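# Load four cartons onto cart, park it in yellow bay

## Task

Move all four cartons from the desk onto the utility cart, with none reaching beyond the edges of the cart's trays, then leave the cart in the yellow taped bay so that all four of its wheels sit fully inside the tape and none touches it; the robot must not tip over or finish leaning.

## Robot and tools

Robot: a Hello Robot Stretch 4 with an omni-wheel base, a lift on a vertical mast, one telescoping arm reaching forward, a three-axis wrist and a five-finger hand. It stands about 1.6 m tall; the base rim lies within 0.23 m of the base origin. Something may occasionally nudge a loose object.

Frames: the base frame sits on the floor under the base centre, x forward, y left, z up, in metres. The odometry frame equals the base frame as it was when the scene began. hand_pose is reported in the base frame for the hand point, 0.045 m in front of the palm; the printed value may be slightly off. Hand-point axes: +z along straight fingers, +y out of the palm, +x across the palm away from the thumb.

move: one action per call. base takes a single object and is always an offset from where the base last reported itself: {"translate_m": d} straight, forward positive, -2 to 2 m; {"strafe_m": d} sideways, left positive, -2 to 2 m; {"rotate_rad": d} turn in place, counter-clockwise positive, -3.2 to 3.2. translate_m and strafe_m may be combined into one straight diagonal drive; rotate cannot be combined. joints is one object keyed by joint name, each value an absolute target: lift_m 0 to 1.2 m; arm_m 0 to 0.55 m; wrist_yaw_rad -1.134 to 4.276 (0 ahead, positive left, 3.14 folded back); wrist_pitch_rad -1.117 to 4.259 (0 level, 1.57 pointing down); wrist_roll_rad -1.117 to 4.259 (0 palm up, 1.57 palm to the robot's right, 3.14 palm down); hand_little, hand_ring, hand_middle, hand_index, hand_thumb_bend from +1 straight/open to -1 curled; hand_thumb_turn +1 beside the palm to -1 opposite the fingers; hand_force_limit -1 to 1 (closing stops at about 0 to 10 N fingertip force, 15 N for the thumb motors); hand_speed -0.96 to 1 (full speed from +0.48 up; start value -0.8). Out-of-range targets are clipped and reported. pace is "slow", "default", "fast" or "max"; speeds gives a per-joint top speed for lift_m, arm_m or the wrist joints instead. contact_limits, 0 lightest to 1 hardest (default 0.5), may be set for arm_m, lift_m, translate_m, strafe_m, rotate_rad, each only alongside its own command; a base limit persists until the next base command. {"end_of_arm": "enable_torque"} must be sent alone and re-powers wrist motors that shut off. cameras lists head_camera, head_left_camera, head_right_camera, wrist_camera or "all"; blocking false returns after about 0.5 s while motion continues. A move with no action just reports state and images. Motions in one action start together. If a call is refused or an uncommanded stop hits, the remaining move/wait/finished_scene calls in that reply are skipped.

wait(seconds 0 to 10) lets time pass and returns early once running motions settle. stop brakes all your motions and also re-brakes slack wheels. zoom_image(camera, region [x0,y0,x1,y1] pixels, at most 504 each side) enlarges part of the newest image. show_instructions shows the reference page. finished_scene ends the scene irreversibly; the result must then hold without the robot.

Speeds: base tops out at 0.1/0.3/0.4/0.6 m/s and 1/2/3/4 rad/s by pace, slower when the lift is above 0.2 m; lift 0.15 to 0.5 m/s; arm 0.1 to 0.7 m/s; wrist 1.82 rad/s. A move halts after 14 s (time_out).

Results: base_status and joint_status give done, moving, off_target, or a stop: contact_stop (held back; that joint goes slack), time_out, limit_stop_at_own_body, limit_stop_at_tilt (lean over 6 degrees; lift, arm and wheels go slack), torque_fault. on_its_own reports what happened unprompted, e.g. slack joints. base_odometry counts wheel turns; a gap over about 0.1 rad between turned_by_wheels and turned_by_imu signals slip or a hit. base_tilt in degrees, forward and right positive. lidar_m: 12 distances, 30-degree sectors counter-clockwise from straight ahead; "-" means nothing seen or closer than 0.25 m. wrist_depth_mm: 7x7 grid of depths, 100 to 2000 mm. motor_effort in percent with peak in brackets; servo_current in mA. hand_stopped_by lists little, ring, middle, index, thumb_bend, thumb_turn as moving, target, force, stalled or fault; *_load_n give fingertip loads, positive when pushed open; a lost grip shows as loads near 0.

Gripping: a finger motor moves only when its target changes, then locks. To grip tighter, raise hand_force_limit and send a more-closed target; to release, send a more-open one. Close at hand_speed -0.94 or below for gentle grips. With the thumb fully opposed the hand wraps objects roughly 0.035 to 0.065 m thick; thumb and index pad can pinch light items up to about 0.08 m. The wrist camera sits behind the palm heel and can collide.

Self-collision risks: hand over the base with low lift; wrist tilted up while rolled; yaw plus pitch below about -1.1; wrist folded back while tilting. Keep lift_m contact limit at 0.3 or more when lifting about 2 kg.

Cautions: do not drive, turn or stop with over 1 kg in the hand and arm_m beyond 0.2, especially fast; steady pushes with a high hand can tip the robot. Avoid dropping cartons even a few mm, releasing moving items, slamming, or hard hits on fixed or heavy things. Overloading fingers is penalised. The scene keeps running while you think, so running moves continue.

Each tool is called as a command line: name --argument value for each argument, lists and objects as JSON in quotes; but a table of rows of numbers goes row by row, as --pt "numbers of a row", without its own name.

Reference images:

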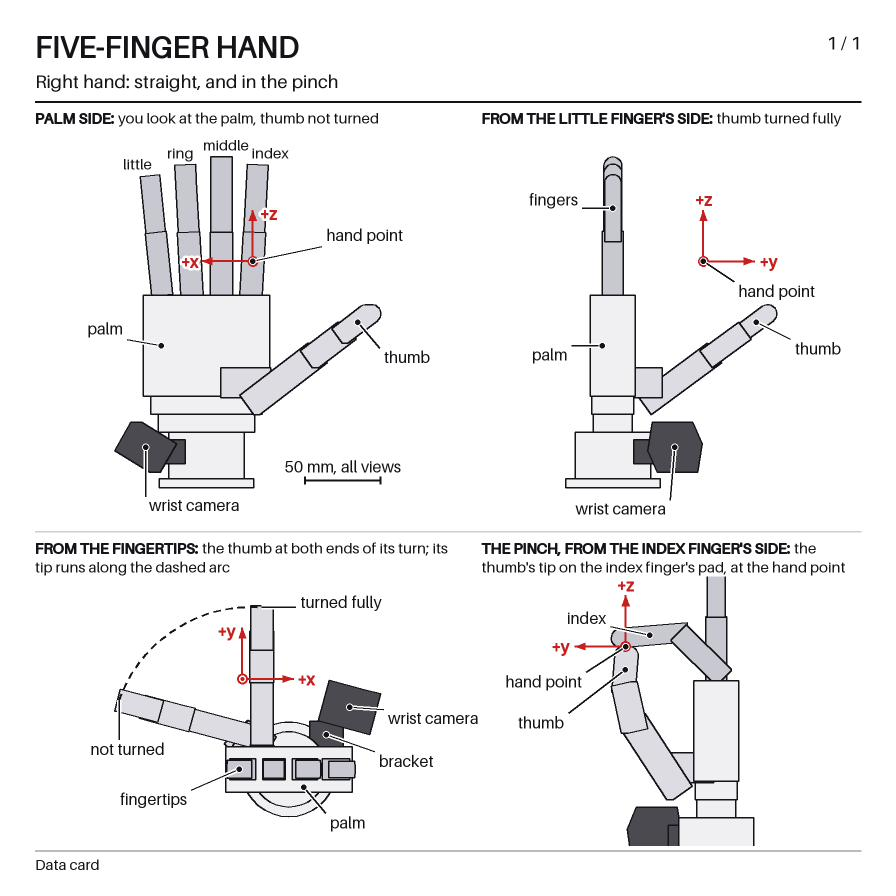

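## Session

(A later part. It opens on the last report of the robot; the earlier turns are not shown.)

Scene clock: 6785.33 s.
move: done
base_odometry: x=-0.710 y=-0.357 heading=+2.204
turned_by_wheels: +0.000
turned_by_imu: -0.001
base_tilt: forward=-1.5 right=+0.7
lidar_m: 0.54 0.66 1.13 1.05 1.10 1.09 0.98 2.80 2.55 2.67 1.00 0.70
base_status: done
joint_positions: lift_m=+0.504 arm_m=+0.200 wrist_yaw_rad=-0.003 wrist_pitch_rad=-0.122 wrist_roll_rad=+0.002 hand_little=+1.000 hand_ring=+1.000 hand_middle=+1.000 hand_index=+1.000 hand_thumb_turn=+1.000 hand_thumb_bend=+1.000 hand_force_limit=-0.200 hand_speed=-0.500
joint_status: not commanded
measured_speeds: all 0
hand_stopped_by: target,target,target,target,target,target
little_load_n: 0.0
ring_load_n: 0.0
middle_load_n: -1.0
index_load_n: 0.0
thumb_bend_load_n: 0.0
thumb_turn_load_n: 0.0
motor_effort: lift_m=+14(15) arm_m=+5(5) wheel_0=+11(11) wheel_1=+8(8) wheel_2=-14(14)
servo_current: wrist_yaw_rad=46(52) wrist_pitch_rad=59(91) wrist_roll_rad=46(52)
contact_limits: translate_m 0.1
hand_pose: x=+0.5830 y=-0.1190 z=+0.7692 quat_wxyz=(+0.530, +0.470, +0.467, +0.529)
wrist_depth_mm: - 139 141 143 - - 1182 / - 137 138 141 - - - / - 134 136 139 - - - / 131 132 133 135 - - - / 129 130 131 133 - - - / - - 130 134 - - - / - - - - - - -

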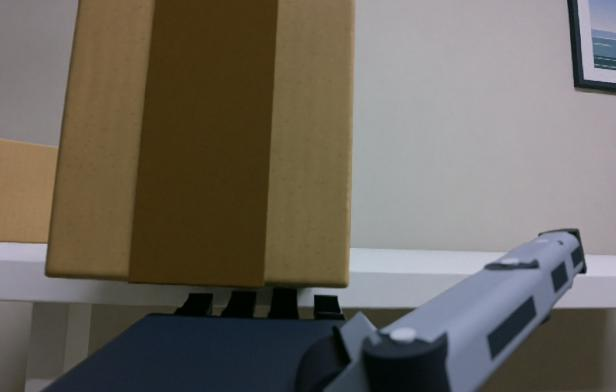

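move --base '{"translate_m": -0.0025}' --pace "slow"

move --joints '{"lift_m": 0.523}' --speeds '{"lift_m": 0.02}'

move --base '{"translate_m": -0.03}' --pace "slow" --cameras '["wrist_camera"]'

move --joints '{"wrist_pitch_rad": -0.065, "lift_m": 0.529}' --speeds '{"wrist_pitch_rad": 0.08, "lift_m": 0.01}' --cameras '["wrist_camera"]'

Scene clock: 6832.10 s.
move: done
base_odometry: x=-0.708 y=-0.359 heading=+2.203
turned_by_wheels: +0.000
turned_by_imu: -0.003
base_tilt: forward=-1.5 right=+0.7
lidar_m: 0.55 0.67 1.13 1.06 1.12 1.09 0.96 2.81 2.52 2.68 1.01 0.70
base_status: done
joint_positions: lift_m=+0.504 arm_m=+0.200 wrist_yaw_rad=-0.002 wrist_pitch_rad=-0.122 wrist_roll_rad=+0.002 hand_little=+1.000 hand_ring=+1.000 hand_middle=+1.000 hand_index=+1.000 hand_thumb_turn=+1.000 hand_thumb_bend=+1.000 hand_force_limit=-0.200 hand_speed=-0.500
joint_status: not commanded
measured_speeds: all 0
hand_stopped_by: target,target,target,target,target,target
little_load_n: 0.0
ring_load_n: 0.0
middle_load_n: 0.0
index_load_n: 0.0
thumb_bend_load_n: 0.0
thumb_turn_load_n: 0.0
motor_effort: lift_m=+14(15) arm_m=+5(5) wheel_0=-4(10) wheel_1=-4(7) wheel_2=+3(14)
servo_current: wrist_yaw_rad=46(59) wrist_pitch_rad=65(65) wrist_roll_rad=39(52)
hand_pose: x=+0.5831 y=-0.1188 z=+0.7692 quat_wxyz=(+0.529, +0.470, +0.468, +0.530)
wrist_depth_mm: - 141 142 145 - - 1205 / - 138 139 142 - - 1182 / 134 136 137 140 - - - / 132 133 135 137 - - - / 130 131 132 135 - - - / - 129 131 134 - - - / - - - - - - -
pictures: none

Scene clock: 6833.40 s.
move: done
base_odometry: x=-0.708 y=-0.359 heading=+2.203
turned_by_wheels: +0.000
turned_by_imu: +0.000
base_tilt: forward=-1.5 right=+0.7
lidar_m: 0.55 0.66 1.13 1.05 1.11 1.10 0.99 2.80 2.53 2.68 1.01 0.69
base_status: not commanded
joint_positions: lift_m=+0.522 arm_m=+0.200 wrist_yaw_rad=-0.002 wrist_pitch_rad=-0.122 wrist_roll_rad=+0.002 hand_little=+1.000 hand_ring=+1.000 hand_middle=+1.000 hand_index=+1.000 hand_thumb_turn=+1.000 hand_thumb_bend=+1.000 hand_force_limit=-0.200 hand_speed=-0.500
joint_status: all done
measured_speeds: all 0
hand_stopped_by: target,target,target,target,target,target
little_load_n: 0.0
ring_load_n: 0.0
middle_load_n: 0.5
index_load_n: 0.0
thumb_bend_load_n: 0.0
thumb_turn_load_n: 0.0
motor_effort: lift_m=+27(30) arm_m=+5(5) wheel_0=-4(4) wheel_1=-4(5) wheel_2=+3(3)
servo_current: wrist_yaw_rad=46(52) wrist_pitch_rad=59(85) wrist_roll_rad=52(52)
hand_pose: x=+0.5831 y=-0.1188 z=+0.7871 quat_wxyz=(+0.529, +0.470, +0.468, +0.530)
wrist_depth_mm: - 144 145 148 - - 1205 / - 141 142 145 - - - / 136 137 139 142 - - - / 133 135 136 138 - - - / 130 132 133 135 - - - / - 129 131 132 - - - / - - - - - - -
pictures: none

Scene clock: 6834.77 s.
move: done
base_odometry: x=-0.691 y=-0.383 heading=+2.203
turned_by_wheels: +0.000
turned_by_imu: -0.001
base_tilt: forward=-1.5 right=+0.7
lidar_m: 0.56 0.67 1.12 1.06 1.11 1.05 0.96 2.79 2.54 2.60 1.04 0.70
base_status: done
joint_positions: lift_m=+0.522 arm_m=+0.200 wrist_yaw_rad=-0.001 wrist_pitch_rad=-0.122 wrist_roll_rad=+0.002 hand_little=+1.000 hand_ring=+1.000 hand_middle=+1.000 hand_index=+1.000 hand_thumb_turn=+1.000 hand_thumb_bend=+1.000 hand_force_limit=-0.200 hand_speed=-0.500
joint_status: not commanded
measured_speeds: all 0
hand_stopped_by: target,target,target,target,target,target
little_load_n: 0.0
ring_load_n: 0.0
middle_load_n: 0.0
index_load_n: 0.0
thumb_bend_load_n: 0.0
thumb_turn_load_n: 0.0
motor_effort: lift_m=+27(28) arm_m=+4(5) wheel_0=-5(8) wheel_1=-4(7) wheel_2=+5(8)
servo_current: wrist_yaw_rad=46(52) wrist_pitch_rad=52(72) wrist_roll_rad=39(65)
hand_pose: x=+0.5832 y=-0.1187 z=+0.7871 quat_wxyz=(+0.529, +0.470, +0.468, +0.530)
wrist_depth_mm: - 144 145 147 - - 1255 / - 142 142 145 - - 1182 / 136 138 139 142 - - - / 134 135 136 138 - - - / 131 132 133 135 - - - / - 129 131 132 - - - / - - - - - - -

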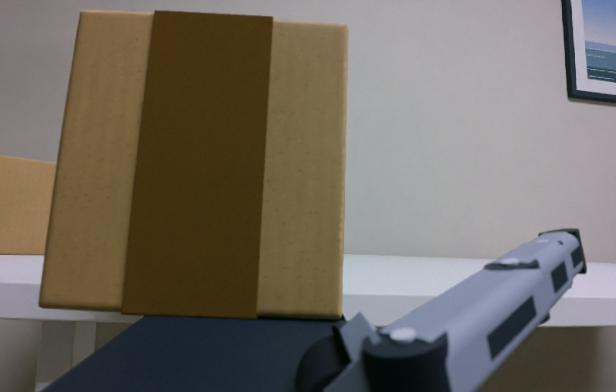

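Scene clock: 6835.93 s.
move: done
base_odometry: x=-0.691 y=-0.383 heading=+2.203
turned_by_wheels: +0.000
turned_by_imu: +0.000
base_tilt: forward=-1.5 right=+0.7
lidar_m: 0.54 0.68 1.13 1.04 1.10 1.06 0.95 2.77 2.54 2.59 1.03 0.72
base_status: not commanded
joint_positions: lift_m=+0.528 arm_m=+0.200 wrist_yaw_rad=-0.001 wrist_pitch_rad=-0.062 wrist_roll_rad=+0.002 hand_little=+1.000 hand_ring=+1.000 hand_middle=+1.000 hand_index=+1.000 hand_thumb_turn=+1.000 hand_thumb_bend=+1.000 hand_force_limit=-0.200 hand_speed=-0.500
joint_status: all done
measured_speeds: all 0
hand_stopped_by: target,target,target,target,target,target
little_load_n: 0.0
ring_load_n: 0.0
middle_load_n: 0.0
index_load_n: 0.0
thumb_bend_load_n: 0.0
thumb_turn_load_n: 0.0
motor_effort: lift_m=+27(30) arm_m=+4(4) wheel_0=-5(6) wheel_1=-4(4) wheel_2=+5(5)
servo_current: wrist_yaw_rad=39(52) wrist_pitch_rad=39(91) wrist_roll_rad=46(59)
hand_pose: x=+0.5880 y=-0.1187 z=+0.7804 quat_wxyz=(+0.515, +0.485, +0.483, +0.516)
wrist_depth_mm: - 135 137 138 - - - / - 134 135 137 - - - / 132 133 134 136 - - - / 130 131 132 135 - - - / 129 130 131 133 - - - / - 129 130 132 - - - / - - - - - - -

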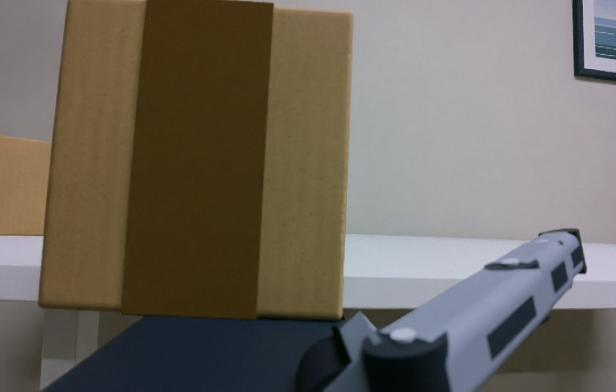

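move --base '{"translate_m": 0.008}' --pace "slow" --contact_limits '{"translate_m": 0.2}' --cameras '["wrist_camera"]'

Scene clock: 6841.57 s.
move: done
base_odometry: x=-0.695 y=-0.376 heading=+2.203
turned_by_wheels: +0.000
turned_by_imu: +0.000
base_tilt: forward=-1.5 right=+0.7
lidar_m: 0.56 0.67 1.12 1.05 1.11 1.04 0.96 2.79 2.52 2.67 1.04 0.72
base_status: done
joint_positions: lift_m=+0.528 arm_m=+0.200 wrist_yaw_rad=-0.001 wrist_pitch_rad=-0.062 wrist_roll_rad=+0.002 hand_little=+1.000 hand_ring=+1.000 hand_middle=+1.000 hand_index=+1.000 hand_thumb_turn=+1.000 hand_thumb_bend=+1.000 hand_force_limit=-0.200 hand_speed=-0.500
joint_status: not commanded
measured_speeds: all 0
hand_stopped_by: target,target,target,target,target,target
little_load_n: 0.0
ring_load_n: 0.0
middle_load_n: 0.0
index_load_n: 0.0
thumb_bend_load_n: 0.0
thumb_turn_load_n: 0.0
motor_effort: lift_m=+27(27) arm_m=+4(4) wheel_0=+4(6) wheel_1=+3(6) wheel_2=-2(8)
servo_current: wrist_yaw_rad=46(59) wrist_pitch_rad=52(65) wrist_roll_rad=33(59)
contact_limits: translate_m 0.2
hand_pose: x=+0.5880 y=-0.1187 z=+0.7804 quat_wxyz=(+0.515, +0.485, +0.483, +0.516)
wrist_depth_mm: - 134 136 138 - - 1160 / - 133 134 136 - - - / 131 132 133 135 - - - / 130 130 132 133 - - - / 128 129 131 132 - - - / - 128 129 131 - - - / - - - - - - -

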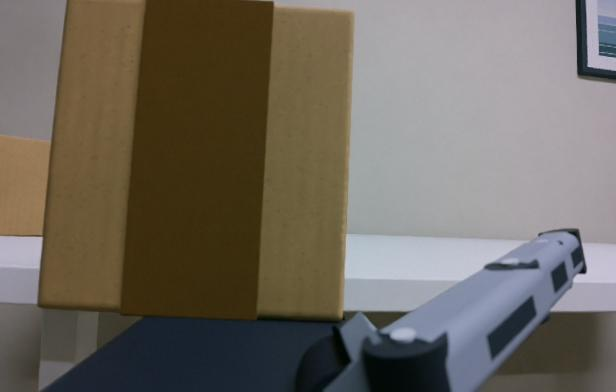

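move --joints '{"wrist_pitch_rad": -0.03, "lift_m": 0.533}' --speeds '{"wrist_pitch_rad": 0.08, "lift_m": 0.01}' --cameras '["wrist_camera"]'

move --base '{"translate_m": 0.006}' --pace "slow" --contact_limits '{"translate_m": 0.2}' --cameras '["wrist_camera"]'

Scene clock: 6862.40 s.
move: done
base_odometry: x=-0.695 y=-0.376 heading=+2.203
turned_by_wheels: +0.000
turned_by_imu: -0.001
base_tilt: forward=-1.5 right=+0.7
lidar_m: 0.55 0.68 1.13 1.04 1.10 1.07 0.96 2.79 2.51 2.67 1.05 0.71
base_status: not commanded
joint_positions: lift_m=+0.532 arm_m=+0.200 wrist_yaw_rad=-0.001 wrist_pitch_rad=-0.028 wrist_roll_rad=+0.002 hand_little=+1.000 hand_ring=+1.000 hand_middle=+1.000 hand_index=+1.000 hand_thumb_turn=+1.000 hand_thumb_bend=+1.000 hand_force_limit=-0.200 hand_speed=-0.500
joint_status: all done
measured_speeds: all 0
hand_stopped_by: target,target,target,target,target,target
little_load_n: 0.0
ring_load_n: 0.0
middle_load_n: 0.0
index_load_n: 0.0
thumb_bend_load_n: 0.0
thumb_turn_load_n: 0.0
motor_effort: lift_m=+27(30) arm_m=+4(4) wheel_0=+4(4) wheel_1=+3(3) wheel_2=-2(2)
servo_current: wrist_yaw_rad=46(52) wrist_pitch_rad=46(98) wrist_roll_rad=39(52)
contact_limits: translate_m 0.2
hand_pose: x=+0.5903 y=-0.1187 z=+0.7770 quat_wxyz=(+0.507, +0.494, +0.492, +0.507)
wrist_depth_mm: - 130 131 133 - - 1160 / - 129 131 132 - - - / 129 129 130 132 - - - / 128 128 129 132 - - - / 127 128 129 131 - - - / 127 128 129 131 - - - / - - - - - - -

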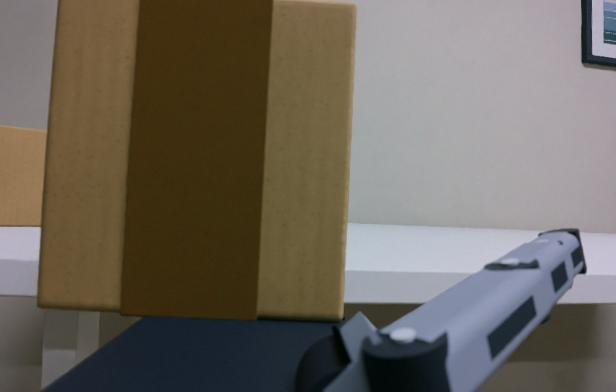

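Scene clock: 6863.17 s.
move: done
base_odometry: x=-0.699 y=-0.372 heading=+2.203
turned_by_wheels: +0.000
turned_by_imu: +0.000
base_tilt: forward=-1.5 right=+0.7
lidar_m: 0.55 0.66 1.13 1.06 1.12 1.06 0.98 2.77 2.54 2.67 1.04 0.72
base_status: done
joint_positions: lift_m=+0.532 arm_m=+0.200 wrist_yaw_rad=-0.001 wrist_pitch_rad=-0.028 wrist_roll_rad=+0.002 hand_little=+1.000 hand_ring=+1.000 hand_middle=+1.000 hand_index=+1.000 hand_thumb_turn=+1.000 hand_thumb_bend=+1.000 hand_force_limit=-0.200 hand_speed=-0.500
joint_status: not commanded
measured_speeds: all 0
hand_stopped_by: target,target,target,target,target,target
little_load_n: 0.0
ring_load_n: 0.0
middle_load_n: 0.0
index_load_n: 0.0
thumb_bend_load_n: 0.0
thumb_turn_load_n: 0.0
motor_effort: lift_m=+26(27) arm_m=+4(4) wheel_0=+4(7) wheel_1=+3(6) wheel_2=-4(8)
servo_current: wrist_yaw_rad=46(59) wrist_pitch_rad=52(72) wrist_roll_rad=39(65)
contact_limits: translate_m 0.2
hand_pose: x=+0.5903 y=-0.1187 z=+0.7770 quat_wxyz=(+0.507, +0.494, +0.492, +0.507)
wrist_depth_mm: - 124 125 127 - - 1138 / 124 124 125 127 - - - / 123 123 124 126 - - - / - 123 124 126 - - - / 121 123 124 125 - - - / - 122 123 125 - - - / - - - - - - -

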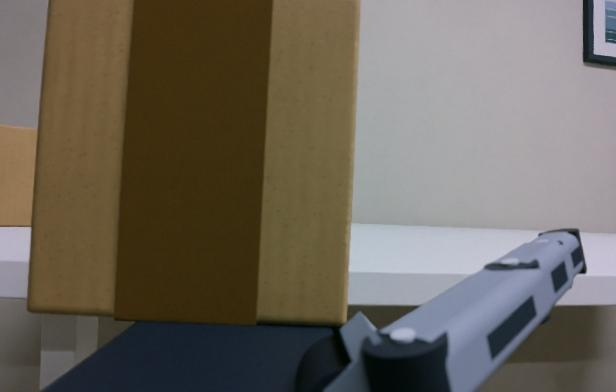

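move --joints '{"wrist_pitch_rad": -0.005, "lift_m": 0.5375}' --speeds '{"wrist_pitch_rad": 0.08, "lift_m": 0.012}'

move --base '{"translate_m": 0.015}' --pace "slow" --contact_limits '{"translate_m": 0.1}' --cameras '["wrist_camera"]'

Scene clock: 6874.17 s.
move: done
base_odometry: x=-0.699 y=-0.372 heading=+2.203
turned_by_wheels: +0.000
turned_by_imu: -0.001
base_tilt: forward=-1.5 right=+0.8
lidar_m: 0.54 0.69 1.12 1.06 1.11 1.05 0.97 2.79 2.53 2.68 1.04 0.71
base_status: not commanded
joint_positions: lift_m=+0.537 arm_m=+0.200 wrist_yaw_rad=-0.001 wrist_pitch_rad=-0.003 wrist_roll_rad=+0.002 hand_little=+1.000 hand_ring=+1.000 hand_middle=+1.000 hand_index=+1.000 hand_thumb_turn=+1.000 hand_thumb_bend=+1.000 hand_force_limit=-0.200 hand_speed=-0.500
joint_status: all done
measured_speeds: all 0
hand_stopped_by: target,target,target,target,target,target
little_load_n: 0.0
ring_load_n: 0.0
middle_load_n: 0.0
index_load_n: 0.0
thumb_bend_load_n: 0.0
thumb_turn_load_n: 0.0
motor_effort: lift_m=+26(31) arm_m=+4(4) wheel_0=+4(4) wheel_1=+3(4) wheel_2=-4(5)
servo_current: wrist_yaw_rad=46(59) wrist_pitch_rad=20(85) wrist_roll_rad=46(59)
contact_limits: translate_m 0.2
hand_pose: x=+0.5919 y=-0.1187 z=+0.7760 quat_wxyz=(+0.501, +0.500, +0.498, +0.501)
wrist_depth_mm: 121 121 122 124 - - - / 121 121 122 124 - - - / 121 121 123 124 - - - / - 122 123 125 - - - / - 121 122 124 - - - / - 122 122 124 - - - / - - - - - - -
pictures: none

Scene clock: 6875.23 s.
move: done
base_odometry: x=-0.707 y=-0.360 heading=+2.204
turned_by_wheels: +0.000
turned_by_imu: -0.001
base_tilt: forward=-1.5 right=+0.7
lidar_m: 0.52 0.66 1.12 1.06 1.11 1.09 1.00 2.81 2.51 2.67 1.02 0.68
base_status: done
joint_positions: lift_m=+0.537 arm_m=+0.200 wrist_yaw_rad=-0.001 wrist_pitch_rad=-0.003 wrist_roll_rad=+0.002 hand_little=+1.000 hand_ring=+1.000 hand_middle=+1.000 hand_index=+1.000 hand_thumb_turn=+1.000 hand_thumb_bend=+1.000 hand_force_limit=-0.200 hand_speed=-0.500
joint_status: not commanded
measured_speeds: all 0
hand_stopped_by: target,target,target,target,target,target
little_load_n: 0.0
ring_load_n: 0.0
middle_load_n: 0.0
index_load_n: 0.0
thumb_bend_load_n: 0.0
thumb_turn_load_n: 0.0
motor_effort: lift_m=+27(27) arm_m=+4(4) wheel_0=+3(8) wheel_1=+5(7) wheel_2=-6(9)
servo_current: wrist_yaw_rad=52(59) wrist_pitch_rad=39(72) wrist_roll_rad=46(72)
contact_limits: translate_m 0.1
hand_pose: x=+0.5919 y=-0.1187 z=+0.7760 quat_wxyz=(+0.501, +0.500, +0.498, +0.501)
wrist_depth_mm: 107 108 109 111 - - - / 107 108 109 - - - - / 107 108 109 111 - - - / 107 108 109 111 - - - / 107 108 109 111 - - - / - 108 109 111 - - - / - - - - - - -

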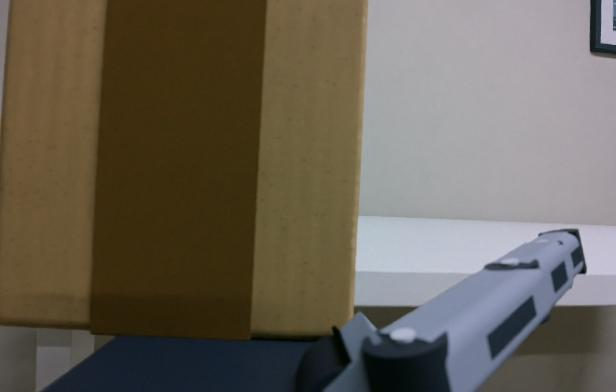

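move --joints '{"wrist_pitch_rad": -0.13, "lift_m": 0.523}' --speeds '{"wrist_pitch_rad": 0.08, "lift_m": 0.01}'

move --base '{"translate_m": -0.025}' --pace "slow" --cameras '["wrist_camera"]'

move --joints '{"wrist_pitch_rad": -0.005, "lift_m": 0.5355}' --speeds '{"wrist_pitch_rad": 0.08, "lift_m": 0.01}' --cameras '["wrist_camera"]'

Scene clock: 6892.67 s.
move: done
base_odometry: x=-0.707 y=-0.360 heading=+2.204
turned_by_wheels: +0.000
turned_by_imu: -0.002
base_tilt: forward=-1.5 right=+0.8
lidar_m: 0.54 0.67 1.11 1.05 1.11 1.10 0.99 2.80 2.51 2.68 1.02 0.70
base_status: not commanded
joint_positions: lift_m=+0.523 arm_m=+0.200 wrist_yaw_rad=-0.001 wrist_pitch_rad=-0.115 wrist_roll_rad=+0.002 hand_little=+1.000 hand_ring=+1.000 hand_middle=+1.000 hand_index=+1.000 hand_thumb_turn=+1.000 hand_thumb_bend=+1.000 hand_force_limit=-0.200 hand_speed=-0.500
joint_status: all done
measured_speeds: all 0
hand_stopped_by: target,target,target,target,target,target
little_load_n: 0.0
ring_load_n: 0.0
middle_load_n: 0.0
index_load_n: 0.0
thumb_bend_load_n: 0.0
thumb_turn_load_n: 0.0
motor_effort: lift_m=+15(27) arm_m=+4(4) wheel_0=+3(3) wheel_1=+5(5) wheel_2=-6(7)
servo_current: wrist_yaw_rad=39(52) wrist_pitch_rad=91(117) wrist_roll_rad=46(59)
contact_limits: translate_m 0.1
hand_pose: x=+0.5837 y=-0.1187 z=+0.7869 quat_wxyz=(+0.528, +0.471, +0.469, +0.528)
wrist_depth_mm: - 122 124 125 - - 1182 / 119 119 121 123 - - - / 116 117 118 - - - - / 114 114 116 118 - - - / 111 112 113 114 - - - / - 110 111 112 - - - / - - - - - - -
pictures: none

Scene clock: 6894.00 s.
move: done
base_odometry: x=-0.693 y=-0.380 heading=+2.203
turned_by_wheels: -0.001
turned_by_imu: -0.002
base_tilt: forward=-1.5 right=+0.8
lidar_m: 0.53 0.68 1.13 1.05 1.10 1.04 0.97 2.78 2.52 2.59 1.05 0.71
base_status: done
joint_positions: lift_m=+0.523 arm_m=+0.200 wrist_yaw_rad=-0.001 wrist_pitch_rad=-0.115 wrist_roll_rad=+0.002 hand_little=+1.000 hand_ring=+1.000 hand_middle=+1.000 hand_index=+1.000 hand_thumb_turn=+1.000 hand_thumb_bend=+1.000 hand_force_limit=-0.200 hand_speed=-0.500
joint_status: not commanded
measured_speeds: all 0
hand_stopped_by: target,target,target,target,target,target
little_load_n: 0.0
ring_load_n: 0.0
middle_load_n: 0.5
index_load_n: 0.0
thumb_bend_load_n: -0.5
thumb_turn_load_n: 0.0
motor_effort: lift_m=+15(15) arm_m=+4(4) wheel_0=-4(7) wheel_1=-5(7) wheel_2=+2(9)
servo_current: wrist_yaw_rad=46(52) wrist_pitch_rad=91(98) wrist_roll_rad=46(59)
hand_pose: x=+0.5837 y=-0.1187 z=+0.7869 quat_wxyz=(+0.528, +0.471, +0.469, +0.528)
wrist_depth_mm: - 122 124 125 - - 1229 / 119 120 121 123 - - 1229 / 116 117 118 - - - - / 114 114 115 118 - - - / 111 112 113 114 - - - / - 110 111 112 - - - / - - - - - - -

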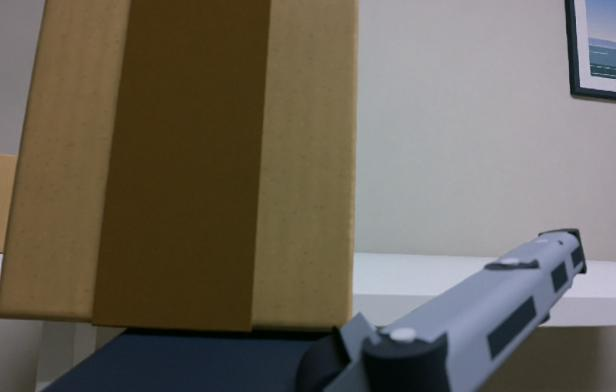

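Scene clock: 6895.90 s.
move: done
base_odometry: x=-0.693 y=-0.380 heading=+2.203
turned_by_wheels: +0.000
turned_by_imu: -0.001
base_tilt: forward=-1.5 right=+0.7
lidar_m: 0.54 0.67 1.13 1.06 1.11 1.08 0.96 2.79 2.53 2.59 1.04 0.72
base_status: not commanded
joint_positions: lift_m=+0.535 arm_m=+0.200 wrist_yaw_rad=-0.001 wrist_pitch_rad=-0.003 wrist_roll_rad=+0.002 hand_little=+1.000 hand_ring=+1.000 hand_middle=+1.000 hand_index=+1.000 hand_thumb_turn=+1.000 hand_thumb_bend=+1.000 hand_force_limit=-0.200 hand_speed=-0.500
joint_status: all done
measured_speeds: all 0
hand_stopped_by: target,target,target,target,target,target
little_load_n: 0.0
ring_load_n: 0.0
middle_load_n: 0.0
index_load_n: 0.0
thumb_bend_load_n: 0.0
thumb_turn_load_n: 0.0
motor_effort: lift_m=+27(31) arm_m=+4(4) wheel_0=-4(5) wheel_1=-5(5) wheel_2=+1(2)
servo_current: wrist_yaw_rad=52(52) wrist_pitch_rad=39(85) wrist_roll_rad=26(59)
hand_pose: x=+0.5919 y=-0.1187 z=+0.7739 quat_wxyz=(+0.501, +0.500, +0.498, +0.501)
wrist_depth_mm: 106 106 107 109 - - 1160 / 106 107 108 - - - - / 107 107 108 110 - - - / 107 107 109 110 - - - / 107 108 109 110 - - - / - 108 109 111 - - - / - - - - - - -

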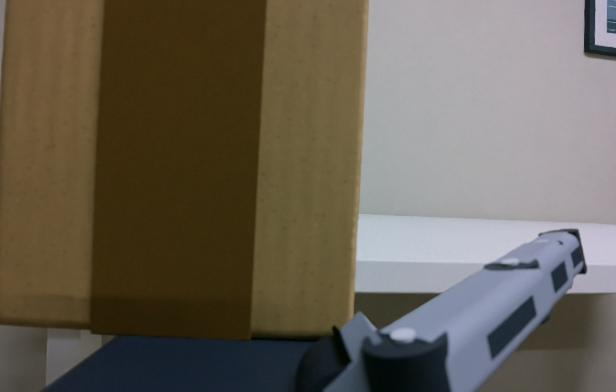

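move --base '{"translate_m": 0.012}' --pace "slow" --contact_limits '{"translate_m": 0.2}' --cameras '["wrist_camera"]'

Scene clock: 6901.20 s.
move: done
base_odometry: x=-0.700 y=-0.370 heading=+2.203
turned_by_wheels: +0.000
turned_by_imu: +0.001
base_tilt: forward=-1.5 right=+0.7
lidar_m: 0.52 0.68 1.12 1.06 1.11 1.08 0.98 2.81 2.53 2.67 1.03 0.72
base_status: done
joint_positions: lift_m=+0.535 arm_m=+0.200 wrist_yaw_rad=-0.001 wrist_pitch_rad=-0.003 wrist_roll_rad=+0.002 hand_little=+1.000 hand_ring=+1.000 hand_middle=+1.000 hand_index=+1.000 hand_thumb_turn=+1.000 hand_thumb_bend=+1.000 hand_force_limit=-0.200 hand_speed=-0.500
joint_status: not commanded
measured_speeds: all 0
hand_stopped_by: target,target,target,target,target,target
little_load_n: 0.0
ring_load_n: 0.0
middle_load_n: 0.0
index_load_n: 0.0
thumb_bend_load_n: 0.0
thumb_turn_load_n: 0.0
motor_effort: lift_m=+27(27) arm_m=+4(4) wheel_0=+5(5) wheel_1=+4(5) wheel_2=-5(9)
servo_current: wrist_yaw_rad=46(52) wrist_pitch_rad=13(65) wrist_roll_rad=39(52)
contact_limits: translate_m 0.2
hand_pose: x=+0.5920 y=-0.1187 z=+0.7739 quat_wxyz=(+0.501, +0.500, +0.498, +0.501)
wrist_depth_mm: - - - - - - - / - - - - - - - / - - - - - - - / - - - - - - - / - - - - - - - / - - - - - - - / - - - - - - -

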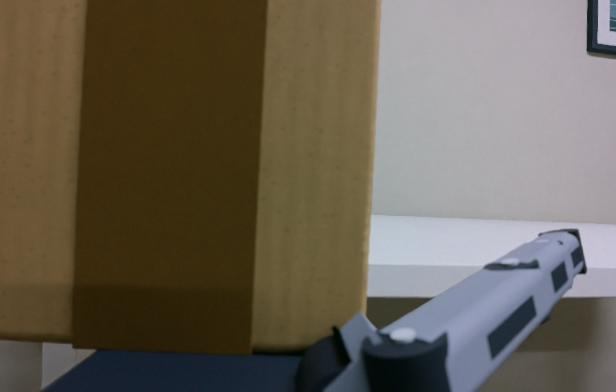

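move --joints '{"wrist_pitch_rad": -0.13, "lift_m": 0.523}' --speeds '{"wrist_pitch_rad": 0.08, "lift_m": 0.01}'

move --joints '{"wrist_pitch_rad": -0.16, "lift_m": 0.533}' --speeds '{"wrist_pitch_rad": 0.06, "lift_m": 0.015}' --cameras '["wrist_camera"]'

move --joints '{"wrist_pitch_rad": -0.22, "lift_m": 0.56}' --speeds '{"wrist_pitch_rad": 0.08, "lift_m": 0.03}'

move --joints '{"wrist_pitch_rad": -0.32, "lift_m": 0.64}' --speeds '{"wrist_pitch_rad": 0.08, "lift_m": 0.06}' --cameras '["wrist_camera"]'

Scene clock: 6921.60 s.
move: done
base_odometry: x=-0.700 y=-0.370 heading=+2.203
turned_by_wheels: +0.000
turned_by_imu: -0.002
base_tilt: forward=-1.5 right=+0.8
lidar_m: 0.53 0.67 1.13 1.04 1.09 1.08 0.96 2.79 2.50 2.67 1.04 0.71
base_status: not commanded
joint_positions: lift_m=+0.523 arm_m=+0.200 wrist_yaw_rad=-0.001 wrist_pitch_rad=-0.115 wrist_roll_rad=+0.002 hand_little=+1.000 hand_ring=+1.000 hand_middle=+1.000 hand_index=+1.000 hand_thumb_turn=+1.000 hand_thumb_bend=+1.000 hand_force_limit=-0.200 hand_speed=-0.500
joint_status: all done
measured_speeds: all 0
hand_stopped_by: target,target,target,target,target,target
little_load_n: 0.0
ring_load_n: 0.0
middle_load_n: 0.0
index_load_n: 0.0
thumb_bend_load_n: 0.0
thumb_turn_load_n: 0.0
motor_effort: lift_m=+15(28) arm_m=+4(4) wheel_0=+5(6) wheel_1=+4(4) wheel_2=-4(5)
servo_current: wrist_yaw_rad=46(59) wrist_pitch_rad=98(117) wrist_roll_rad=39(65)
contact_limits: translate_m 0.2
hand_pose: x=+0.5838 y=-0.1187 z=+0.7868 quat_wxyz=(+0.528, +0.471, +0.470, +0.528)
wrist_depth_mm: 110 111 112 114 - - 1205 / 107 108 109 111 - - 1182 / 105 106 107 109 - - - / - 103 105 107 - - - / - 101 102 - - - - / - - 101 102 - - - / - - - - - - -
pictures: none

Scene clock: 6922.60 s.
move: done
base_odometry: x=-0.700 y=-0.370 heading=+2.203
turned_by_wheels: +0.000
turned_by_imu: +0.000
base_tilt: forward=-1.5 right=+0.8
lidar_m: 0.52 0.67 1.12 1.05 1.12 1.08 0.98 2.79 2.52 2.68 1.03 0.70
base_status: not commanded
joint_positions: lift_m=+0.532 arm_m=+0.200 wrist_yaw_rad=-0.001 wrist_pitch_rad=-0.143 wrist_roll_rad=+0.002 hand_little=+1.000 hand_ring=+1.000 hand_middle=+1.000 hand_index=+1.000 hand_thumb_turn=+1.000 hand_thumb_bend=+1.000 hand_force_limit=-0.200 hand_speed=-0.500
joint_status: all done
measured_speeds: all 0
hand_stopped_by: target,target,target,target,target,target
little_load_n: 0.0
ring_load_n: 0.5
middle_load_n: 0.0
index_load_n: 0.0
thumb_bend_load_n: 0.0
thumb_turn_load_n: 0.0
motor_effort: lift_m=+27(30) arm_m=+4(4) wheel_0=+5(6) wheel_1=+4(4) wheel_2=-4(5)
servo_current: wrist_yaw_rad=46(52) wrist_pitch_rad=98(130) wrist_roll_rad=39(65)
contact_limits: translate_m 0.2
hand_pose: x=+0.5813 y=-0.1187 z=+0.8017 quat_wxyz=(+0.534, +0.464, +0.462, +0.535)
wrist_depth_mm: 112 113 114 116 - - 1229 / 109 110 111 - - - 1205 / 106 107 108 110 - - - / 104 103 106 107 - - - / 101 102 103 - - - - / - - 101 103 - - - / - - - - - - -

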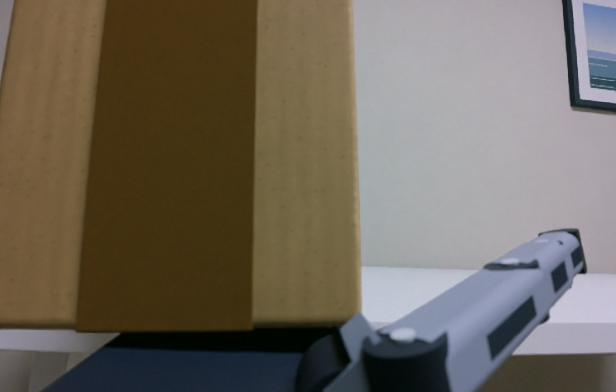

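Scene clock: 6923.90 s.
move: done
base_odometry: x=-0.700 y=-0.370 heading=+2.203
turned_by_wheels: +0.000
turned_by_imu: +0.000
base_tilt: forward=-1.4 right=+0.8
lidar_m: 0.51 0.67 1.12 1.06 1.11 1.07 0.97 2.81 2.53 2.68 1.05 0.71
base_status: not commanded
joint_positions: lift_m=+0.559 arm_m=+0.200 wrist_yaw_rad=-0.001 wrist_pitch_rad=-0.204 wrist_roll_rad=+0.002 hand_little=+1.000 hand_ring=+1.000 hand_middle=+1.000 hand_index=+1.000 hand_thumb_turn=+1.000 hand_thumb_bend=+1.000 hand_force_limit=-0.200 hand_speed=-0.500
joint_status: all done
measured_speeds: all 0
hand_stopped_by: target,target,target,target,target,target
little_load_n: 0.0
ring_load_n: 0.5
middle_load_n: 0.0
index_load_n: 0.0
thumb_bend_load_n: 0.0
thumb_turn_load_n: 0.0
motor_effort: lift_m=+27(32) arm_m=+4(4) wheel_0=+5(5) wheel_1=+4(4) wheel_2=-4(5)
servo_current: wrist_yaw_rad=46(59) wrist_pitch_rad=98(156) wrist_roll_rad=46(65)
contact_limits: translate_m 0.2
hand_pose: x=+0.5754 y=-0.1187 z=+0.8413 quat_wxyz=(+0.548, +0.447, +0.446, +0.548)
wrist_depth_mm: 112 112 114 116 - - 1308 / 109 110 111 - - - 1255 / 106 107 108 110 - - - / 105 103 106 107 - - - / 101 102 103 - - - - / - - 101 103 - - - / - - - - - - -
pictures: none

Scene clock: 6925.73 s.
move: done
base_odometry: x=-0.700 y=-0.370 heading=+2.203
turned_by_wheels: +0.000
turned_by_imu: -0.001
base_tilt: forward=-1.5 right=+0.7
lidar_m: 0.50 0.68 1.11 1.06 1.11 1.08 0.96 2.81 2.52 2.68 1.04 0.72
base_status: not commanded
joint_positions: lift_m=+0.639 arm_m=+0.200 wrist_yaw_rad=-0.001 wrist_pitch_rad=-0.304 wrist_roll_rad=+0.002 hand_little=+1.000 hand_ring=+1.000 hand_middle=+1.000 hand_index=+1.000 hand_thumb_turn=+1.000 hand_thumb_bend=+1.000 hand_force_limit=-0.200 hand_speed=-0.500
joint_status: all done
measured_speeds: all 0
hand_stopped_by: target,target,target,target,target,target
little_load_n: 0.0
ring_load_n: 0.5
middle_load_n: 0.0
index_load_n: 0.0
thumb_bend_load_n: 0.0
thumb_turn_load_n: 0.0
motor_effort: lift_m=+28(32) arm_m=+4(4) wheel_0=+5(5) wheel_1=+4(4) wheel_2=-5(5)
servo_current: wrist_yaw_rad=46(59) wrist_pitch_rad=78(156) wrist_roll_rad=46(59)
contact_limits: translate_m 0.2
hand_pose: x=+0.5640 y=-0.1186 z=+0.9412 quat_wxyz=(+0.570, +0.419, +0.418, +0.570)
wrist_depth_mm: 111 113 114 116 - - - / 109 110 111 - - - 1308 / 106 107 108 110 - - 1255 / 105 103 105 107 - - - / 101 102 103 - - - - / - - 101 103 - - - / - - - - - - -

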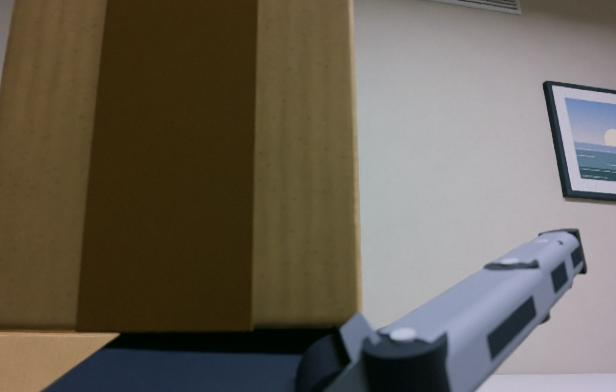

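move --joints '{"wrist_pitch_rad": -0.2, "lift_m": 0.56}' --speeds '{"wrist_pitch_rad": 0.12, "lift_m": 0.08}'

move --joints '{"wrist_pitch_rad": -0.13, "lift_m": 0.525}' --speeds '{"wrist_pitch_rad": 0.05, "lift_m": 0.025}'

move --joints '{"wrist_pitch_rad": -0.005, "lift_m": 0.5355}' --speeds '{"wrist_pitch_rad": 0.08, "lift_m": 0.01}' --cameras '["wrist_camera"]'

move --base '{"translate_m": 0.012}' --pace "slow" --contact_limits '{"translate_m": 0.2}' --cameras '["wrist_camera"]'

Scene clock: 7107.27 s.
move: done
base_odometry: x=-0.700 y=-0.370 heading=+2.203
turned_by_wheels: +0.000
turned_by_imu: -0.002
base_tilt: forward=-1.5 right=+0.7
lidar_m: 0.52 0.67 1.12 1.06 1.11 1.07 0.97 2.81 2.52 2.66 1.04 0.72
base_status: not commanded
joint_positions: lift_m=+0.560 arm_m=+0.200 wrist_yaw_rad=-0.001 wrist_pitch_rad=-0.195 wrist_roll_rad=+0.002 hand_little=+1.000 hand_ring=+1.000 hand_middle=+1.000 hand_index=+1.000 hand_thumb_turn=+1.000 hand_thumb_bend=+1.000 hand_force_limit=-0.200 hand_speed=-0.500
joint_status: all done
measured_speeds: all 0
hand_stopped_by: target,target,target,target,target,target
little_load_n: 0.0
ring_load_n: 0.5
middle_load_n: 0.0
index_load_n: 0.0
thumb_bend_load_n: 0.0
thumb_turn_load_n: 0.0
motor_effort: lift_m=+16(27) arm_m=+4(4) wheel_0=+5(5) wheel_1=+4(4) wheel_2=-5(5)
servo_current: wrist_yaw_rad=39(52) wrist_pitch_rad=39(98) wrist_roll_rad=52(59)
contact_limits: translate_m 0.2
hand_pose: x=+0.5763 y=-0.1187 z=+0.8404 quat_wxyz=(+0.546, +0.450, +0.448, +0.546)
wrist_depth_mm: 112 112 114 116 - - 1255 / 109 110 111 - - - 1229 / 106 107 108 110 - - - / 104 103 106 108 - - - / 101 102 103 - - - - / - - 101 103 - - - / - - - - - - -
pictures: none

Scene clock: 7109.03 s.
move: done
base_odometry: x=-0.700 y=-0.370 heading=+2.203
turned_by_wheels: +0.000
turned_by_imu: -0.001
base_tilt: forward=-1.5 right=+0.8
lidar_m: 0.53 0.67 1.13 1.05 1.11 1.08 0.98 2.79 2.52 2.67 1.04 0.69
base_status: not commanded
joint_positions: lift_m=+0.525 arm_m=+0.200 wrist_yaw_rad=-0.001 wrist_pitch_rad=-0.125 wrist_roll_rad=+0.002 hand_little=+1.000 hand_ring=+1.000 hand_middle=+1.000 hand_index=+1.000 hand_thumb_turn=+1.000 hand_thumb_bend=+1.000 hand_force_limit=-0.200 hand_speed=-0.500
joint_status: all done
measured_speeds: all 0
hand_stopped_by: target,target,target,target,target,target
little_load_n: 0.0
ring_load_n: 0.5
middle_load_n: 0.0
index_load_n: 0.0
thumb_bend_load_n: 0.0
thumb_turn_load_n: 0.0
motor_effort: lift_m=+16(19) arm_m=+4(4) wheel_0=+5(5) wheel_1=+4(4) wheel_2=-5(5)
servo_current: wrist_yaw_rad=52(52) wrist_pitch_rad=65(85) wrist_roll_rad=52(65)
contact_limits: translate_m 0.2
hand_pose: x=+0.5829 y=-0.1187 z=+0.7908 quat_wxyz=(+0.530, +0.469, +0.467, +0.530)
wrist_depth_mm: 111 112 114 116 - - 1229 / 109 110 111 - - - 1205 / 106 107 108 110 - - - / 104 103 105 107 - - - / 101 102 103 - - - - / - - 101 103 - - - / - - - - - - -
pictures: none

Scene clock: 7110.93 s.
move: done
base_odometry: x=-0.700 y=-0.370 heading=+2.203
turned_by_wheels: +0.000
turned_by_imu: -0.001
base_tilt: forward=-1.5 right=+0.8
lidar_m: 0.53 0.68 1.14 1.05 1.11 1.06 0.97 2.80 2.54 2.67 1.04 0.70
base_status: not commanded
joint_positions: lift_m=+0.535 arm_m=+0.200 wrist_yaw_rad=-0.001 wrist_pitch_rad=-0.003 wrist_roll_rad=+0.002 hand_little=+1.000 hand_ring=+1.000 hand_middle=+1.000 hand_index=+1.000 hand_thumb_turn=+1.000 hand_thumb_bend=+1.000 hand_force_limit=-0.200 hand_speed=-0.500
joint_status: all done
measured_speeds: all 0
hand_stopped_by: target,target,target,target,target,target
little_load_n: 0.0
ring_load_n: 0.0
middle_load_n: 0.0
index_load_n: 0.0
thumb_bend_load_n: 0.0
thumb_turn_load_n: 0.0
motor_effort: lift_m=+27(31) arm_m=+4(4) wheel_0=+5(5) wheel_1=+4(4) wheel_2=-5(5)
servo_current: wrist_yaw_rad=52(59) wrist_pitch_rad=39(85) wrist_roll_rad=39(52)
contact_limits: translate_m 0.2
hand_pose: x=+0.5920 y=-0.1187 z=+0.7740 quat_wxyz=(+0.501, +0.500, +0.498, +0.501)
wrist_depth_mm: - - - - - - - / - - - - - - - / - - - - - - - / - - - - - - - / - - - - - - - / - - - - - - - / - - - - - - -

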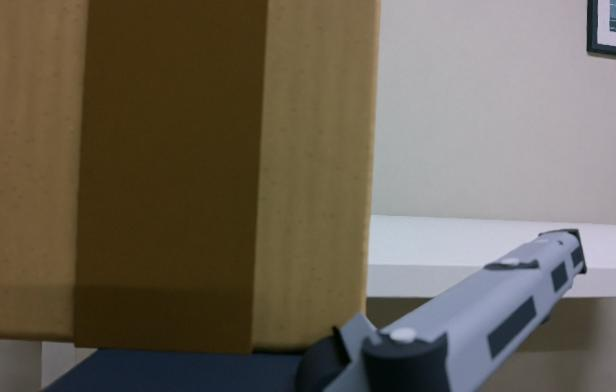

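Scene clock: 7111.90 s.
move: done
base_odometry: x=-0.707 y=-0.361 heading=+2.204
turned_by_wheels: +0.000
turned_by_imu: +0.000
base_tilt: forward=-1.5 right=+0.7
lidar_m: 0.51 0.67 1.11 1.04 1.11 1.10 0.99 2.81 2.52 2.69 1.02 0.69
base_status: done
joint_positions: lift_m=+0.535 arm_m=+0.200 wrist_yaw_rad=-0.001 wrist_pitch_rad=-0.003 wrist_roll_rad=+0.002 hand_little=+1.000 hand_ring=+1.000 hand_middle=+1.000 hand_index=+1.000 hand_thumb_turn=+1.000 hand_thumb_bend=+1.000 hand_force_limit=-0.200 hand_speed=-0.500
joint_status: not commanded
measured_speeds: all 0
hand_stopped_by: target,target,target,target,target,target
little_load_n: 0.0
ring_load_n: 0.0
middle_load_n: 0.0
index_load_n: 0.5
thumb_bend_load_n: 0.0
thumb_turn_load_n: 0.0
motor_effort: lift_m=+27(27) arm_m=+4(4) wheel_0=+3(7) wheel_1=+5(7) wheel_2=-4(9)
servo_current: wrist_yaw_rad=46(52) wrist_pitch_rad=46(65) wrist_roll_rad=39(59)
contact_limits: translate_m 0.2
hand_pose: x=+0.5920 y=-0.1187 z=+0.7740 quat_wxyz=(+0.501, +0.500, +0.498, +0.501)
wrist_depth_mm: - - - - - - - / - - - - - - - / - - - - - - - / - - - - - - - / - - - - - - - / - - - - - - - / - - - - - - -

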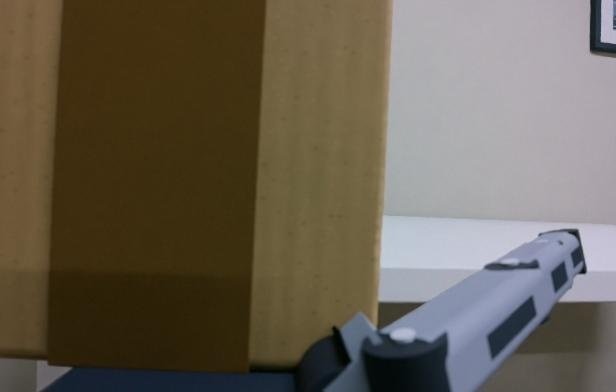

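move --joints '{"wrist_pitch_rad": -0.13, "lift_m": 0.523}' --speeds '{"wrist_pitch_rad": 0.08, "lift_m": 0.01}'

move --joints '{"wrist_pitch_rad": -0.18, "lift_m": 0.54}' --speeds '{"wrist_pitch_rad": 0.06, "lift_m": 0.02}' --cameras '["wrist_camera"]'

move --joints '{"wrist_pitch_rad": -0.3, "lift_m": 0.66}' --speeds '{"wrist_pitch_rad": 0.1, "lift_m": 0.08}' --cameras '["wrist_camera"]'

move --base '{"translate_m": -0.4}' --joints '{"arm_m": 0.12, "lift_m": 0.87}' --pace "slow"

Scene clock: 7122.93 s.
move: done
base_odometry: x=-0.707 y=-0.361 heading=+2.204
turned_by_wheels: +0.000
turned_by_imu: -0.002
base_tilt: forward=-1.5 right=+0.7
lidar_m: 0.50 0.67 1.13 1.05 1.11 1.09 0.99 2.81 2.54 2.68 1.03 0.68
base_status: not commanded
joint_positions: lift_m=+0.523 arm_m=+0.200 wrist_yaw_rad=-0.001 wrist_pitch_rad=-0.115 wrist_roll_rad=+0.002 hand_little=+1.000 hand_ring=+1.000 hand_middle=+1.000 hand_index=+1.000 hand_thumb_turn=+1.000 hand_thumb_bend=+1.000 hand_force_limit=-0.200 hand_speed=-0.500
joint_status: all done
measured_speeds: all 0
hand_stopped_by: target,target,target,target,target,target
little_load_n: 0.0
ring_load_n: 0.0
middle_load_n: 0.0
index_load_n: 0.0
thumb_bend_load_n: 0.0
thumb_turn_load_n: 0.5
motor_effort: lift_m=+15(26) arm_m=+4(4) wheel_0=+3(3) wheel_1=+5(5) wheel_2=-5(5)
servo_current: wrist_yaw_rad=52(59) wrist_pitch_rad=91(111) wrist_roll_rad=39(59)
contact_limits: translate_m 0.2
hand_pose: x=+0.5838 y=-0.1187 z=+0.7867 quat_wxyz=(+0.528, +0.471, +0.470, +0.528)
wrist_depth_mm: - - - 101 103 - 1205 / - - - - - - - / - - - - - - - / - - - - - - - / - - - - - - - / - - - - - - - / - - - - - - -
pictures: none

Scene clock: 7124.13 s.
move: done
base_odometry: x=-0.707 y=-0.361 heading=+2.204
turned_by_wheels: +0.000
turned_by_imu: +0.000
base_tilt: forward=-1.5 right=+0.7
lidar_m: 0.51 0.67 1.11 1.05 1.11 1.10 0.97 2.82 2.56 2.68 1.02 0.68
base_status: not commanded
joint_positions: lift_m=+0.539 arm_m=+0.200 wrist_yaw_rad=-0.001 wrist_pitch_rad=-0.164 wrist_roll_rad=+0.002 hand_little=+1.000 hand_ring=+1.000 hand_middle=+1.000 hand_index=+1.000 hand_thumb_turn=+1.000 hand_thumb_bend=+1.000 hand_force_limit=-0.200 hand_speed=-0.500
joint_status: all done
measured_speeds: all 0
hand_stopped_by: target,target,target,target,target,target
little_load_n: 0.0
ring_load_n: 0.0
middle_load_n: 0.0
index_load_n: 0.0
thumb_bend_load_n: 0.0
thumb_turn_load_n: 0.0
motor_effort: lift_m=+27(30) arm_m=+4(4) wheel_0=+3(3) wheel_1=+4(5) wheel_2=-5(5)
servo_current: wrist_yaw_rad=46(52) wrist_pitch_rad=91(143) wrist_roll_rad=46(59)
contact_limits: translate_m 0.2
hand_pose: x=+0.5794 y=-0.1187 z=+0.8130 quat_wxyz=(+0.539, +0.458, +0.457, +0.539)
wrist_depth_mm: - 101 101 103 - - 1255 / - - - 102 - - 1205 / - - - - - - - / - - - - - - - / - - - - - - - / - - - - - - - / - - - - - - -

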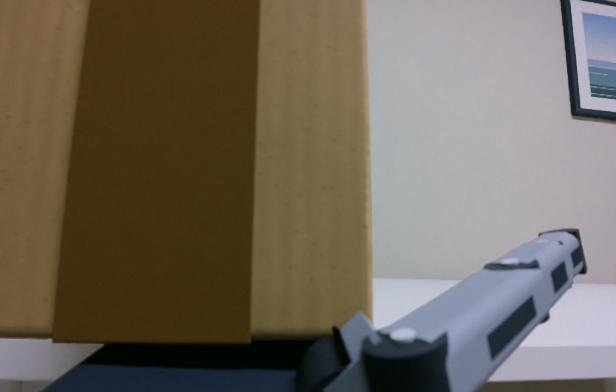

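Scene clock: 7126.17 s.
move: done
base_odometry: x=-0.707 y=-0.361 heading=+2.204
turned_by_wheels: +0.000
turned_by_imu: -0.001
base_tilt: forward=-1.5 right=+0.7
lidar_m: 0.48 0.66 1.13 1.06 1.11 1.11 0.99 2.80 2.53 2.68 1.01 0.71
base_status: not commanded
joint_positions: lift_m=+0.659 arm_m=+0.200 wrist_yaw_rad=-0.001 wrist_pitch_rad=-0.284 wrist_roll_rad=+0.002 hand_little=+1.000 hand_ring=+1.000 hand_middle=+1.000 hand_index=+1.000 hand_thumb_turn=+1.000 hand_thumb_bend=+1.000 hand_force_limit=-0.200 hand_speed=-0.500
joint_status: all done
measured_speeds: all 0
hand_stopped_by: target,target,target,target,target,target
little_load_n: 0.0
ring_load_n: 0.5
middle_load_n: 0.0
index_load_n: -0.5
thumb_bend_load_n: 0.0
thumb_turn_load_n: 0.0
motor_effort: lift_m=+28(32) arm_m=+4(4) wheel_0=+2(3) wheel_1=+4(5) wheel_2=-5(5)
servo_current: wrist_yaw_rad=39(59) wrist_pitch_rad=91(137) wrist_roll_rad=33(59)
contact_limits: translate_m 0.2
hand_pose: x=+0.5664 y=-0.1186 z=+0.9574 quat_wxyz=(+0.566, +0.425, +0.423, +0.566)
wrist_depth_mm: - 101 101 103 - - - / - - - 102 - - 1281 / - - - - - - 1229 / - - - - - - - / - - - - - - - / - - - - - - - / - - - - - - -

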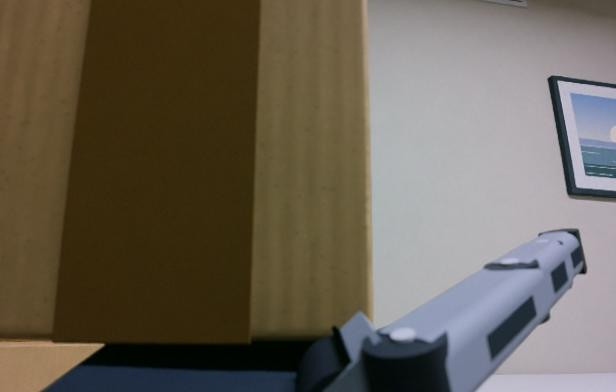

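Scene clock: 7131.47 s.
move: done
base_odometry: x=-0.470 y=-0.683 heading=+2.203
turned_by_wheels: +0.000
turned_by_imu: -0.001
base_tilt: forward=-1.5 right=+0.7
lidar_m: 0.41 1.08 1.11 1.06 1.09 0.64 0.61 2.40 2.55 2.45 1.61 0.41
base_status: done
joint_positions: lift_m=+0.869 arm_m=+0.120 wrist_yaw_rad=-0.001 wrist_pitch_rad=-0.284 wrist_roll_rad=+0.002 hand_little=+1.000 hand_ring=+1.000 hand_middle=+1.000 hand_index=+1.000 hand_thumb_turn=+1.000 hand_thumb_bend=+1.000 hand_force_limit=-0.200 hand_speed=-0.500
joint_status: all done
measured_speeds: all 0
hand_stopped_by: target,target,target,target,target,target
little_load_n: 0.0
ring_load_n: 0.5
middle_load_n: 0.0
index_load_n: 0.0
thumb_bend_load_n: 0.0
thumb_turn_load_n: 0.0
motor_effort: lift_m=+28(32) arm_m=-4(6) wheel_0=-4(7) wheel_1=-4(8) wheel_2=+5(9)
servo_current: wrist_yaw_rad=39(59) wrist_pitch_rad=85(111) wrist_roll_rad=52(65)
hand_pose: x=+0.4865 y=-0.1185 z=+1.1674 quat_wxyz=(+0.565, +0.425, +0.423, +0.566)
wrist_depth_mm: - 101 101 103 - - - / - - - 102 - - - / - - - - - - - / - - - - - 1618 1661 / - - - - - 1618 - / - - - - - - - / - - - - - - -
pictures: none

move --base '{"rotate_rad": -2.931}' --pace "slow"

move --base '{"translate_m": -0.009, "strafe_m": -0.495}' --pace "slow" --cameras '["wrist_camera", "head_camera"]'

Scene clock: 7154.60 s.
move: done
base_odometry: x=-0.470 y=-0.683 heading=-0.727
turned_by_wheels: -2.930
turned_by_imu: -2.952
base_tilt: forward=-1.5 right=+0.7
lidar_m: 0.40 2.61 2.45 2.68 1.28 1.05 1.03 1.28 1.05 1.06 0.80 0.43
base_status: done
joint_positions: lift_m=+0.869 arm_m=+0.120 wrist_yaw_rad=-0.001 wrist_pitch_rad=-0.284 wrist_roll_rad=+0.002 hand_little=+1.000 hand_ring=+1.000 hand_middle=+1.000 hand_index=+1.000 hand_thumb_turn=+1.000 hand_thumb_bend=+1.000 hand_force_limit=-0.200 hand_speed=-0.500
joint_status: not commanded
measured_speeds: all 0
hand_stopped_by: target,target,target,target,target,target
little_load_n: 0.0
ring_load_n: 0.5
middle_load_n: 0.0
index_load_n: 0.0
thumb_bend_load_n: 0.0
thumb_turn_load_n: 0.0
motor_effort: lift_m=+28(28) arm_m=-4(5) wheel_0=+4(8) wheel_1=+4(8) wheel_2=+4(10)
servo_current: wrist_yaw_rad=39(52) wrist_pitch_rad=85(111) wrist_roll_rad=39(59)
hand_pose: x=+0.4866 y=-0.1185 z=+1.1674 quat_wxyz=(+0.565, +0.425, +0.423, +0.566)
wrist_depth_mm: - 101 101 103 - - - / - - - 101 - - - / - - - - - - - / - - - - - - - / - - - - - - - / - - - - - - - / - - - - - - -
pictures: none

Scene clock: 7160.70 s.
move: done
base_odometry: x=-0.806 y=-1.047 heading=-0.726
turned_by_wheels: +0.000
turned_by_imu: -0.001
base_tilt: forward=-1.5 right=+0.7
lidar_m: 0.40 0.59 2.92 3.15 1.38 1.15 1.31 0.72 0.58 0.57 0.65 0.43
base_status: done
joint_positions: lift_m=+0.869 arm_m=+0.120 wrist_yaw_rad=-0.001 wrist_pitch_rad=-0.284 wrist_roll_rad=+0.002 hand_little=+1.000 hand_ring=+1.000 hand_middle=+1.000 hand_index=+1.000 hand_thumb_turn=+1.000 hand_thumb_bend=+1.000 hand_force_limit=-0.200 hand_speed=-0.500
joint_status: not commanded
measured_speeds: all 0
hand_stopped_by: target,target,target,target,target,target
little_load_n: 0.0
ring_load_n: 0.5
middle_load_n: 0.0
index_load_n: 0.0
thumb_bend_load_n: 0.0
thumb_turn_load_n: 0.0
motor_effort: lift_m=+28(28) arm_m=-4(5) wheel_0=+3(10) wheel_1=-4(9) wheel_2=+5(7)
servo_current: wrist_yaw_rad=52(59) wrist_pitch_rad=91(111) wrist_roll_rad=26(65)
hand_pose: x=+0.4865 y=-0.1185 z=+1.1674 quat_wxyz=(+0.565, +0.425, +0.423, +0.566)
wrist_depth_mm: - 101 101 103 - - - / - - - 102 - - - / - - - - - - - / - - - - - - - / - - - - - - - / - - - - - - - / 1921 - - - - - -
pictures: head_camera, wrist_camera

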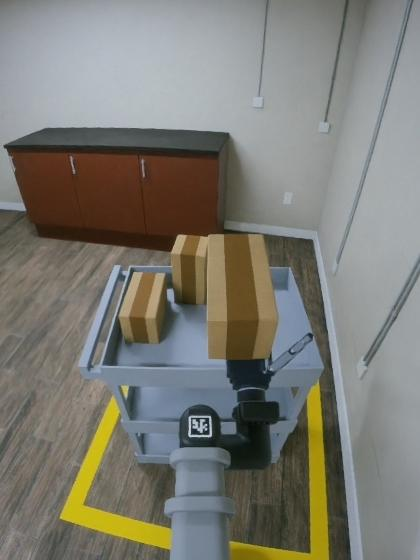

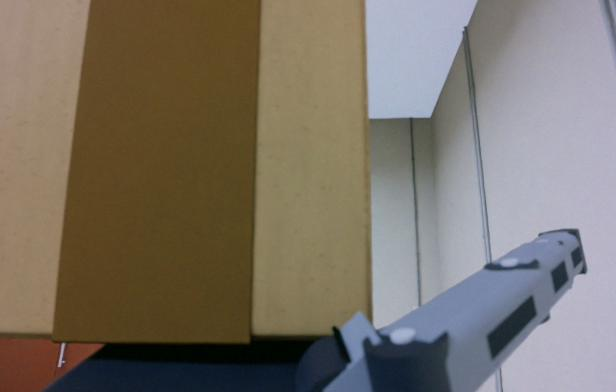

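zoom_image --camera "head_camera" --region '[80, 220, 330, 400]'

Scaled by 2.016 from the camera's image (finer frame: 600x800).

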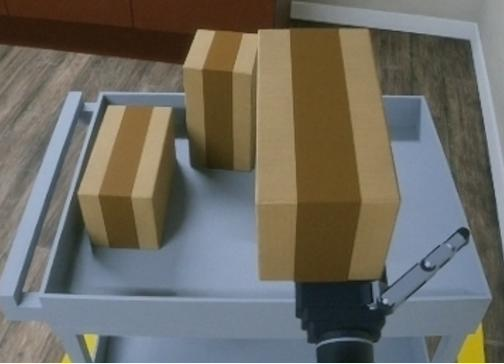

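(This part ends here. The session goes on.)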